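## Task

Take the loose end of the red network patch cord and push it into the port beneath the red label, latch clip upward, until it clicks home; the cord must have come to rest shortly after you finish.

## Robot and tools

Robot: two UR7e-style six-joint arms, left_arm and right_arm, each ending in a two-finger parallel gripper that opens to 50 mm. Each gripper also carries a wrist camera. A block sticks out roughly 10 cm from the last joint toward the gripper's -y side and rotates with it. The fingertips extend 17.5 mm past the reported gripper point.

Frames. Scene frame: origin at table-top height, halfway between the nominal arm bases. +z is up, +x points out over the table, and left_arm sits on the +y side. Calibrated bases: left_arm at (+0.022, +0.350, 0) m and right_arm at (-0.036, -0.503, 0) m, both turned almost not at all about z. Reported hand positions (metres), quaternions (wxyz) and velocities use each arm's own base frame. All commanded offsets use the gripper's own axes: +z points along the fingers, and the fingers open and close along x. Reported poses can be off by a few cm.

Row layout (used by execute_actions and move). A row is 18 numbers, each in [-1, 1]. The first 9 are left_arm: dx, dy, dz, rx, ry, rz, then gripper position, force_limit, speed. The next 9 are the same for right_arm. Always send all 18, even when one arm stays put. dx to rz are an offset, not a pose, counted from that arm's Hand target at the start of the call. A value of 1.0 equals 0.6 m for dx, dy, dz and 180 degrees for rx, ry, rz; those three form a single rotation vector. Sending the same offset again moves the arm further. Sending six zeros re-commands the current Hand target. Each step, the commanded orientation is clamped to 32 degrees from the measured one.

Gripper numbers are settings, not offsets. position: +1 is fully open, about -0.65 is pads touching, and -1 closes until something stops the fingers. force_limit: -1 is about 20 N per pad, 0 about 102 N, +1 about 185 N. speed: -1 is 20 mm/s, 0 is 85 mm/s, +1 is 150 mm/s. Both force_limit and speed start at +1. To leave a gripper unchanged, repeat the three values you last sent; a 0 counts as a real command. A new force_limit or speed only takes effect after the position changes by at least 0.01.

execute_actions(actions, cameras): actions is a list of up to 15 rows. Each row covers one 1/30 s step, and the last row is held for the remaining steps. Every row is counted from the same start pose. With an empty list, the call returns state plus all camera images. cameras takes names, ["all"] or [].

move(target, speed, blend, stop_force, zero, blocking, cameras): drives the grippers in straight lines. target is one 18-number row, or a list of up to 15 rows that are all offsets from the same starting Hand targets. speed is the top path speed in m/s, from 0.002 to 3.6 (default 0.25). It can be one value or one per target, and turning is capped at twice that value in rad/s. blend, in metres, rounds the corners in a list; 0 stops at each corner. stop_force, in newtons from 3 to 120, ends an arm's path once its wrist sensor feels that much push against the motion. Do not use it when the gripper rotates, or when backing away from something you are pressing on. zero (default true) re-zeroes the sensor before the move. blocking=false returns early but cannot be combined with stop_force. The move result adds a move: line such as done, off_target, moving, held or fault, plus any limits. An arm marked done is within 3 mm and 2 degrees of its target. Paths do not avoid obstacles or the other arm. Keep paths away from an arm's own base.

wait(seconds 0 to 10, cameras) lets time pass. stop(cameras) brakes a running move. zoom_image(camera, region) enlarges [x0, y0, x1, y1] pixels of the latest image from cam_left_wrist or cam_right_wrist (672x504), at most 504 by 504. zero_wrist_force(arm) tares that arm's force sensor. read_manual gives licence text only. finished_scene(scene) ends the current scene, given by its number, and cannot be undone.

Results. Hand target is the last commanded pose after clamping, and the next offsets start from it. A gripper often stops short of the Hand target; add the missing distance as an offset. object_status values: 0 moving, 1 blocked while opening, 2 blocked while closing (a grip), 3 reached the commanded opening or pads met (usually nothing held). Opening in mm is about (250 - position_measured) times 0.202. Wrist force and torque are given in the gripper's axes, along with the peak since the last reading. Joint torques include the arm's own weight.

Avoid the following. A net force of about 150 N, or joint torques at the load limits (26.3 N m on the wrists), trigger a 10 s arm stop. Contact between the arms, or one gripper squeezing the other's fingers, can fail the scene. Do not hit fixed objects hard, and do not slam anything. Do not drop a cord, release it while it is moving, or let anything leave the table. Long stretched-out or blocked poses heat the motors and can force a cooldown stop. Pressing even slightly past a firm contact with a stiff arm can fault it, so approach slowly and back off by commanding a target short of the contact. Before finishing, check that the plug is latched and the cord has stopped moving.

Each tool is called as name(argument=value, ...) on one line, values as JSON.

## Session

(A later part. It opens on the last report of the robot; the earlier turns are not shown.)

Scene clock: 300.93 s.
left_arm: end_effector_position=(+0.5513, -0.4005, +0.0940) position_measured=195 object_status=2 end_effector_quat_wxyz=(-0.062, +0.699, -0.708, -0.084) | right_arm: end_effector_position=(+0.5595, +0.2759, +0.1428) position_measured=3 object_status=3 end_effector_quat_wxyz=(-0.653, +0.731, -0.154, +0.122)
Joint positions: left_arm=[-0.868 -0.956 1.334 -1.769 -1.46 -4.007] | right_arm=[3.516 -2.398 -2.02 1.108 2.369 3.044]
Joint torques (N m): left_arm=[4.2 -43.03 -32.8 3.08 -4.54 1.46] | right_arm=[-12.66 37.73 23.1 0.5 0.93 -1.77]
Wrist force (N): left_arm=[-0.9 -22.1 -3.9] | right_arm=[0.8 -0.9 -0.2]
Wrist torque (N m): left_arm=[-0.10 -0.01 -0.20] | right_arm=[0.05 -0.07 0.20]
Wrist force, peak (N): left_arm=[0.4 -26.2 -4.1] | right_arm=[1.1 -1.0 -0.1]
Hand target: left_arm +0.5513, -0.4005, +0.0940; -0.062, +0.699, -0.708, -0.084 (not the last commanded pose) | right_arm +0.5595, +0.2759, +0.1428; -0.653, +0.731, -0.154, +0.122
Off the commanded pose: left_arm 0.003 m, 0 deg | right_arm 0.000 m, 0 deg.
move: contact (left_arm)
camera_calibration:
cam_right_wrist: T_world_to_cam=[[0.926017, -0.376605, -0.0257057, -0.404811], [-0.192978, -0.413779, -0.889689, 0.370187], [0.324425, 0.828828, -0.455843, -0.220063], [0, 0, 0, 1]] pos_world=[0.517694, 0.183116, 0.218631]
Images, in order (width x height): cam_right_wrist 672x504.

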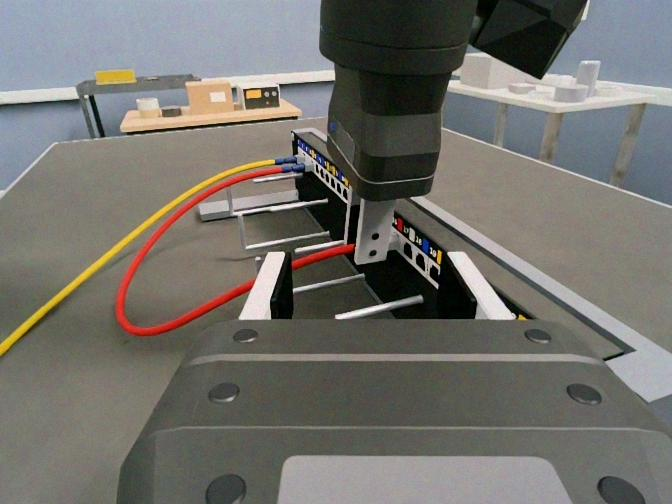

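move(target=[0,-0.008,0,0,0,0,-1,-0.4,-1,0,0,0,0,0,0,1,1,1], speed=0.008, stop_force=42)

move(target=[[0,0,0,0,0,0,0.1,-0.5,-1,0,0,0,0,0,0,1,1,1],[0,0,-0.06,0,0,0,0.1,-0.5,-1,0,0,0,0,0,0,1,1,1],[0,0.03,-0.17,0,0,0,0.1,-0.5,-1,0,0,0,0,0,0,1,1,1]], speed=0.1, blend=[0,0.02,0], cameras=["cam_left_wrist","cam_right_wrist"])

zoom_image(camera="cam_right_wrist", region=[350, 205, 430, 275])

Scene clock: 307.43 s.
left_arm: end_effector_position=(+0.5537, -0.4006, +0.0939) position_measured=195 object_status=2 end_effector_quat_wxyz=(-0.062, +0.699, -0.708, -0.085) | right_arm: end_effector_position=(+0.5595, +0.2759, +0.1428) position_measured=3 object_status=3 end_effector_quat_wxyz=(-0.653, +0.731, -0.154, +0.122)
Joint positions: left_arm=[-0.866 -0.952 1.326 -1.767 -1.46 -4.005] | right_arm=[3.516 -2.398 -2.02 1.108 2.369 3.044]
Joint torques (N m): left_arm=[-5.18 -66.1 -13.85 -6.41 3.46 -1.38] | right_arm=[-12.07 37.75 23.15 0.56 0.8 -1.84]
Wrist force (N): left_arm=[1.9 19.0 -0.6] | right_arm=[0.9 -0.9 -0.2]
Wrist torque (N m): left_arm=[0.69 -0.03 -0.31] | right_arm=[0.06 -0.07 0.20]
Wrist force, peak (N): left_arm=[0.2 25.7 -1.1] | right_arm=[1.1 -0.9 -0.2]
Hand target: left_arm +0.5536, -0.4006, +0.0939; -0.062, +0.699, -0.708, -0.085 (not the last commanded pose) | right_arm +0.5595, +0.2759, +0.1428; -0.653, +0.731, -0.154, +0.122
Off the commanded pose: left_arm 0.002 m, 0 deg | right_arm 0.000 m, 0 deg.
move: contact (left_arm)

Scene clock: 309.77 s.
left_arm: end_effector_position=(+0.5388, -0.4215, +0.1942) position_measured=138 object_status=3 end_effector_quat_wxyz=(-0.062, +0.699, -0.708, -0.085) | right_arm: end_effector_position=(+0.5595, +0.2759, +0.1428) position_measured=3 object_status=3 end_effector_quat_wxyz=(-0.653, +0.731, -0.154, +0.122)
Joint positions: left_arm=[-0.9 -1.011 1.157 -1.534 -1.466 -4.039] | right_arm=[3.516 -2.398 -2.02 1.108 2.369 3.044]
Joint torques (N m): left_arm=[-11.54 -62.49 -38.98 0.01 -1.3 -1.33] | right_arm=[-11.49 38.22 22.33 0.67 0.73 -1.76]
Wrist force (N): left_arm=[-0.5 0.7 -0.6] | right_arm=[0.9 -0.9 -0.1]
Wrist torque (N m): left_arm=[0.23 0.04 -0.17] | right_arm=[0.07 -0.08 0.20]
Wrist force, peak (N): left_arm=[1.8 18.9 -1.0] | right_arm=[0.9 -1.1 -0.3]
Hand target: left_arm +0.5388, -0.4215, +0.1942; -0.062, +0.699, -0.708, -0.085 | right_arm +0.5595, +0.2759, +0.1428; -0.653, +0.731, -0.154, +0.122
Off the commanded pose: left_arm 0.000 m, 0 deg | right_arm 0.000 m, 0 deg.
move: done; blend cut to 0.018 m at target 2
camera_calibration:
cam_left_wrist: T_world_to_cam=[[-0.015464, -0.980151, -0.197651, -0.355602], [-0.923585, -0.0617324, 0.378391, 0.408663], [-0.383082, 0.188399, -0.904298, 0.595503], [0, 0, 0, 1]] pos_world=[0.600062, -0.435508, 0.313593]
cam_right_wrist: T_world_to_cam=[[0.926017, -0.376605, -0.0257057, -0.404811], [-0.192978, -0.413779, -0.889689, 0.370187], [0.324425, 0.828828, -0.455843, -0.220063], [0, 0, 0, 1]] pos_world=[0.517694, 0.183116, 0.218631]

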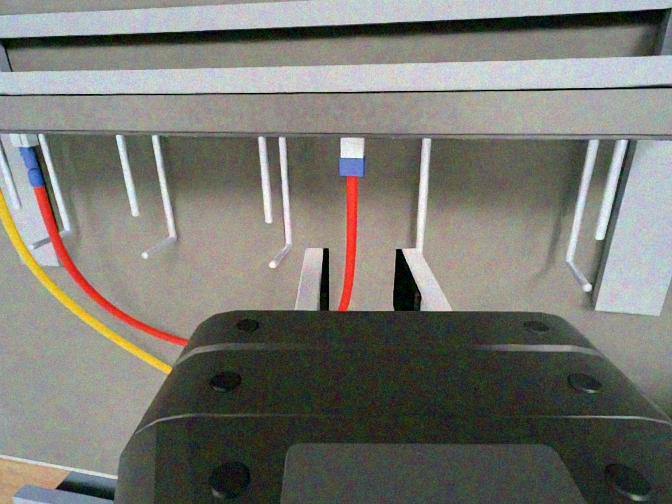

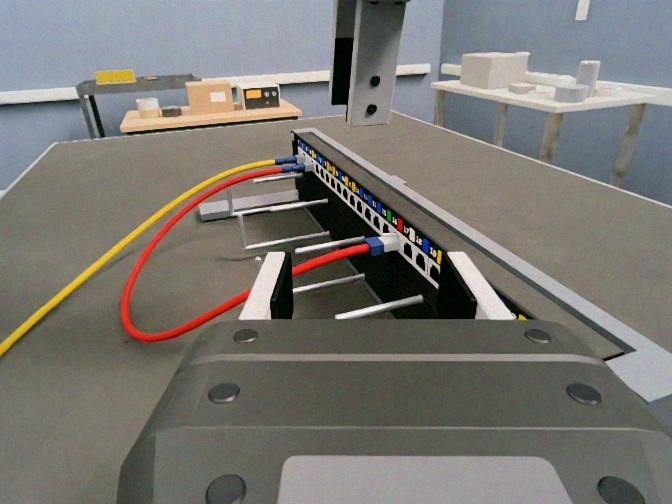

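Scaled by 6.300 from the camera's 672x504 image, which has a finer 960x720 frame.

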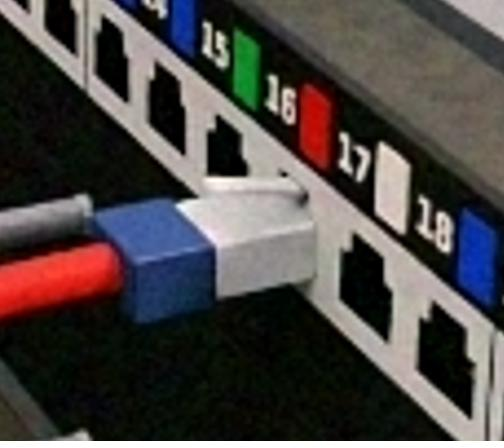

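Same seated appearance as scene 1.

wait(seconds=1.5)

finished_scene(scene=2)

Scene clock: 313.03 s.
left_arm: end_effector_position=(+0.5388, -0.4215, +0.1942) position_measured=138 object_status=3 end_effector_quat_wxyz=(-0.062, +0.699, -0.708, -0.085) | right_arm: end_effector_position=(+0.5595, +0.2759, +0.1428) position_measured=3 object_status=3 end_effector_quat_wxyz=(-0.653, +0.731, -0.154, +0.122)
Joint positions: left_arm=[-0.9 -1.011 1.156 -1.534 -1.466 -4.039] | right_arm=[3.516 -2.398 -2.02 1.108 2.369 3.044]
Joint torques (N m): left_arm=[-12.32 -63.53 -39.97 -0.11 -1.18 -1.52] | right_arm=[-11.04 38.92 22.96 0.59 0.76 -1.69]
Wrist force (N): left_arm=[-0.6 0.7 -0.4] | right_arm=[0.8 -0.9 -0.1]
Wrist torque (N m): left_arm=[0.24 0.05 -0.17] | right_arm=[0.07 -0.07 0.20]
Wrist force, peak (N): left_arm=[-0.4 1.2 -0.9] | right_arm=[1.0 -1.1 -0.4]
Hand target: left_arm +0.5388, -0.4215, +0.1942; -0.062, +0.699, -0.708, -0.085 | right_arm +0.5595, +0.2759, +0.1428; -0.653, +0.731, -0.154, +0.122
Tool commands: left_gripper/position=+0.1 left_gripper/force_limit=-0.5 left_gripper/speed=-1.0 right_gripper/position=+1.0 right_gripper/force_limit=+1.0 right_gripper/speed=+1.0
Off the commanded pose: left_arm 0.000 m, 0 deg | right_arm 0.000 m, 0 deg.
wait: 1.50 s; at rest from the start

The scene is finished: the task was done.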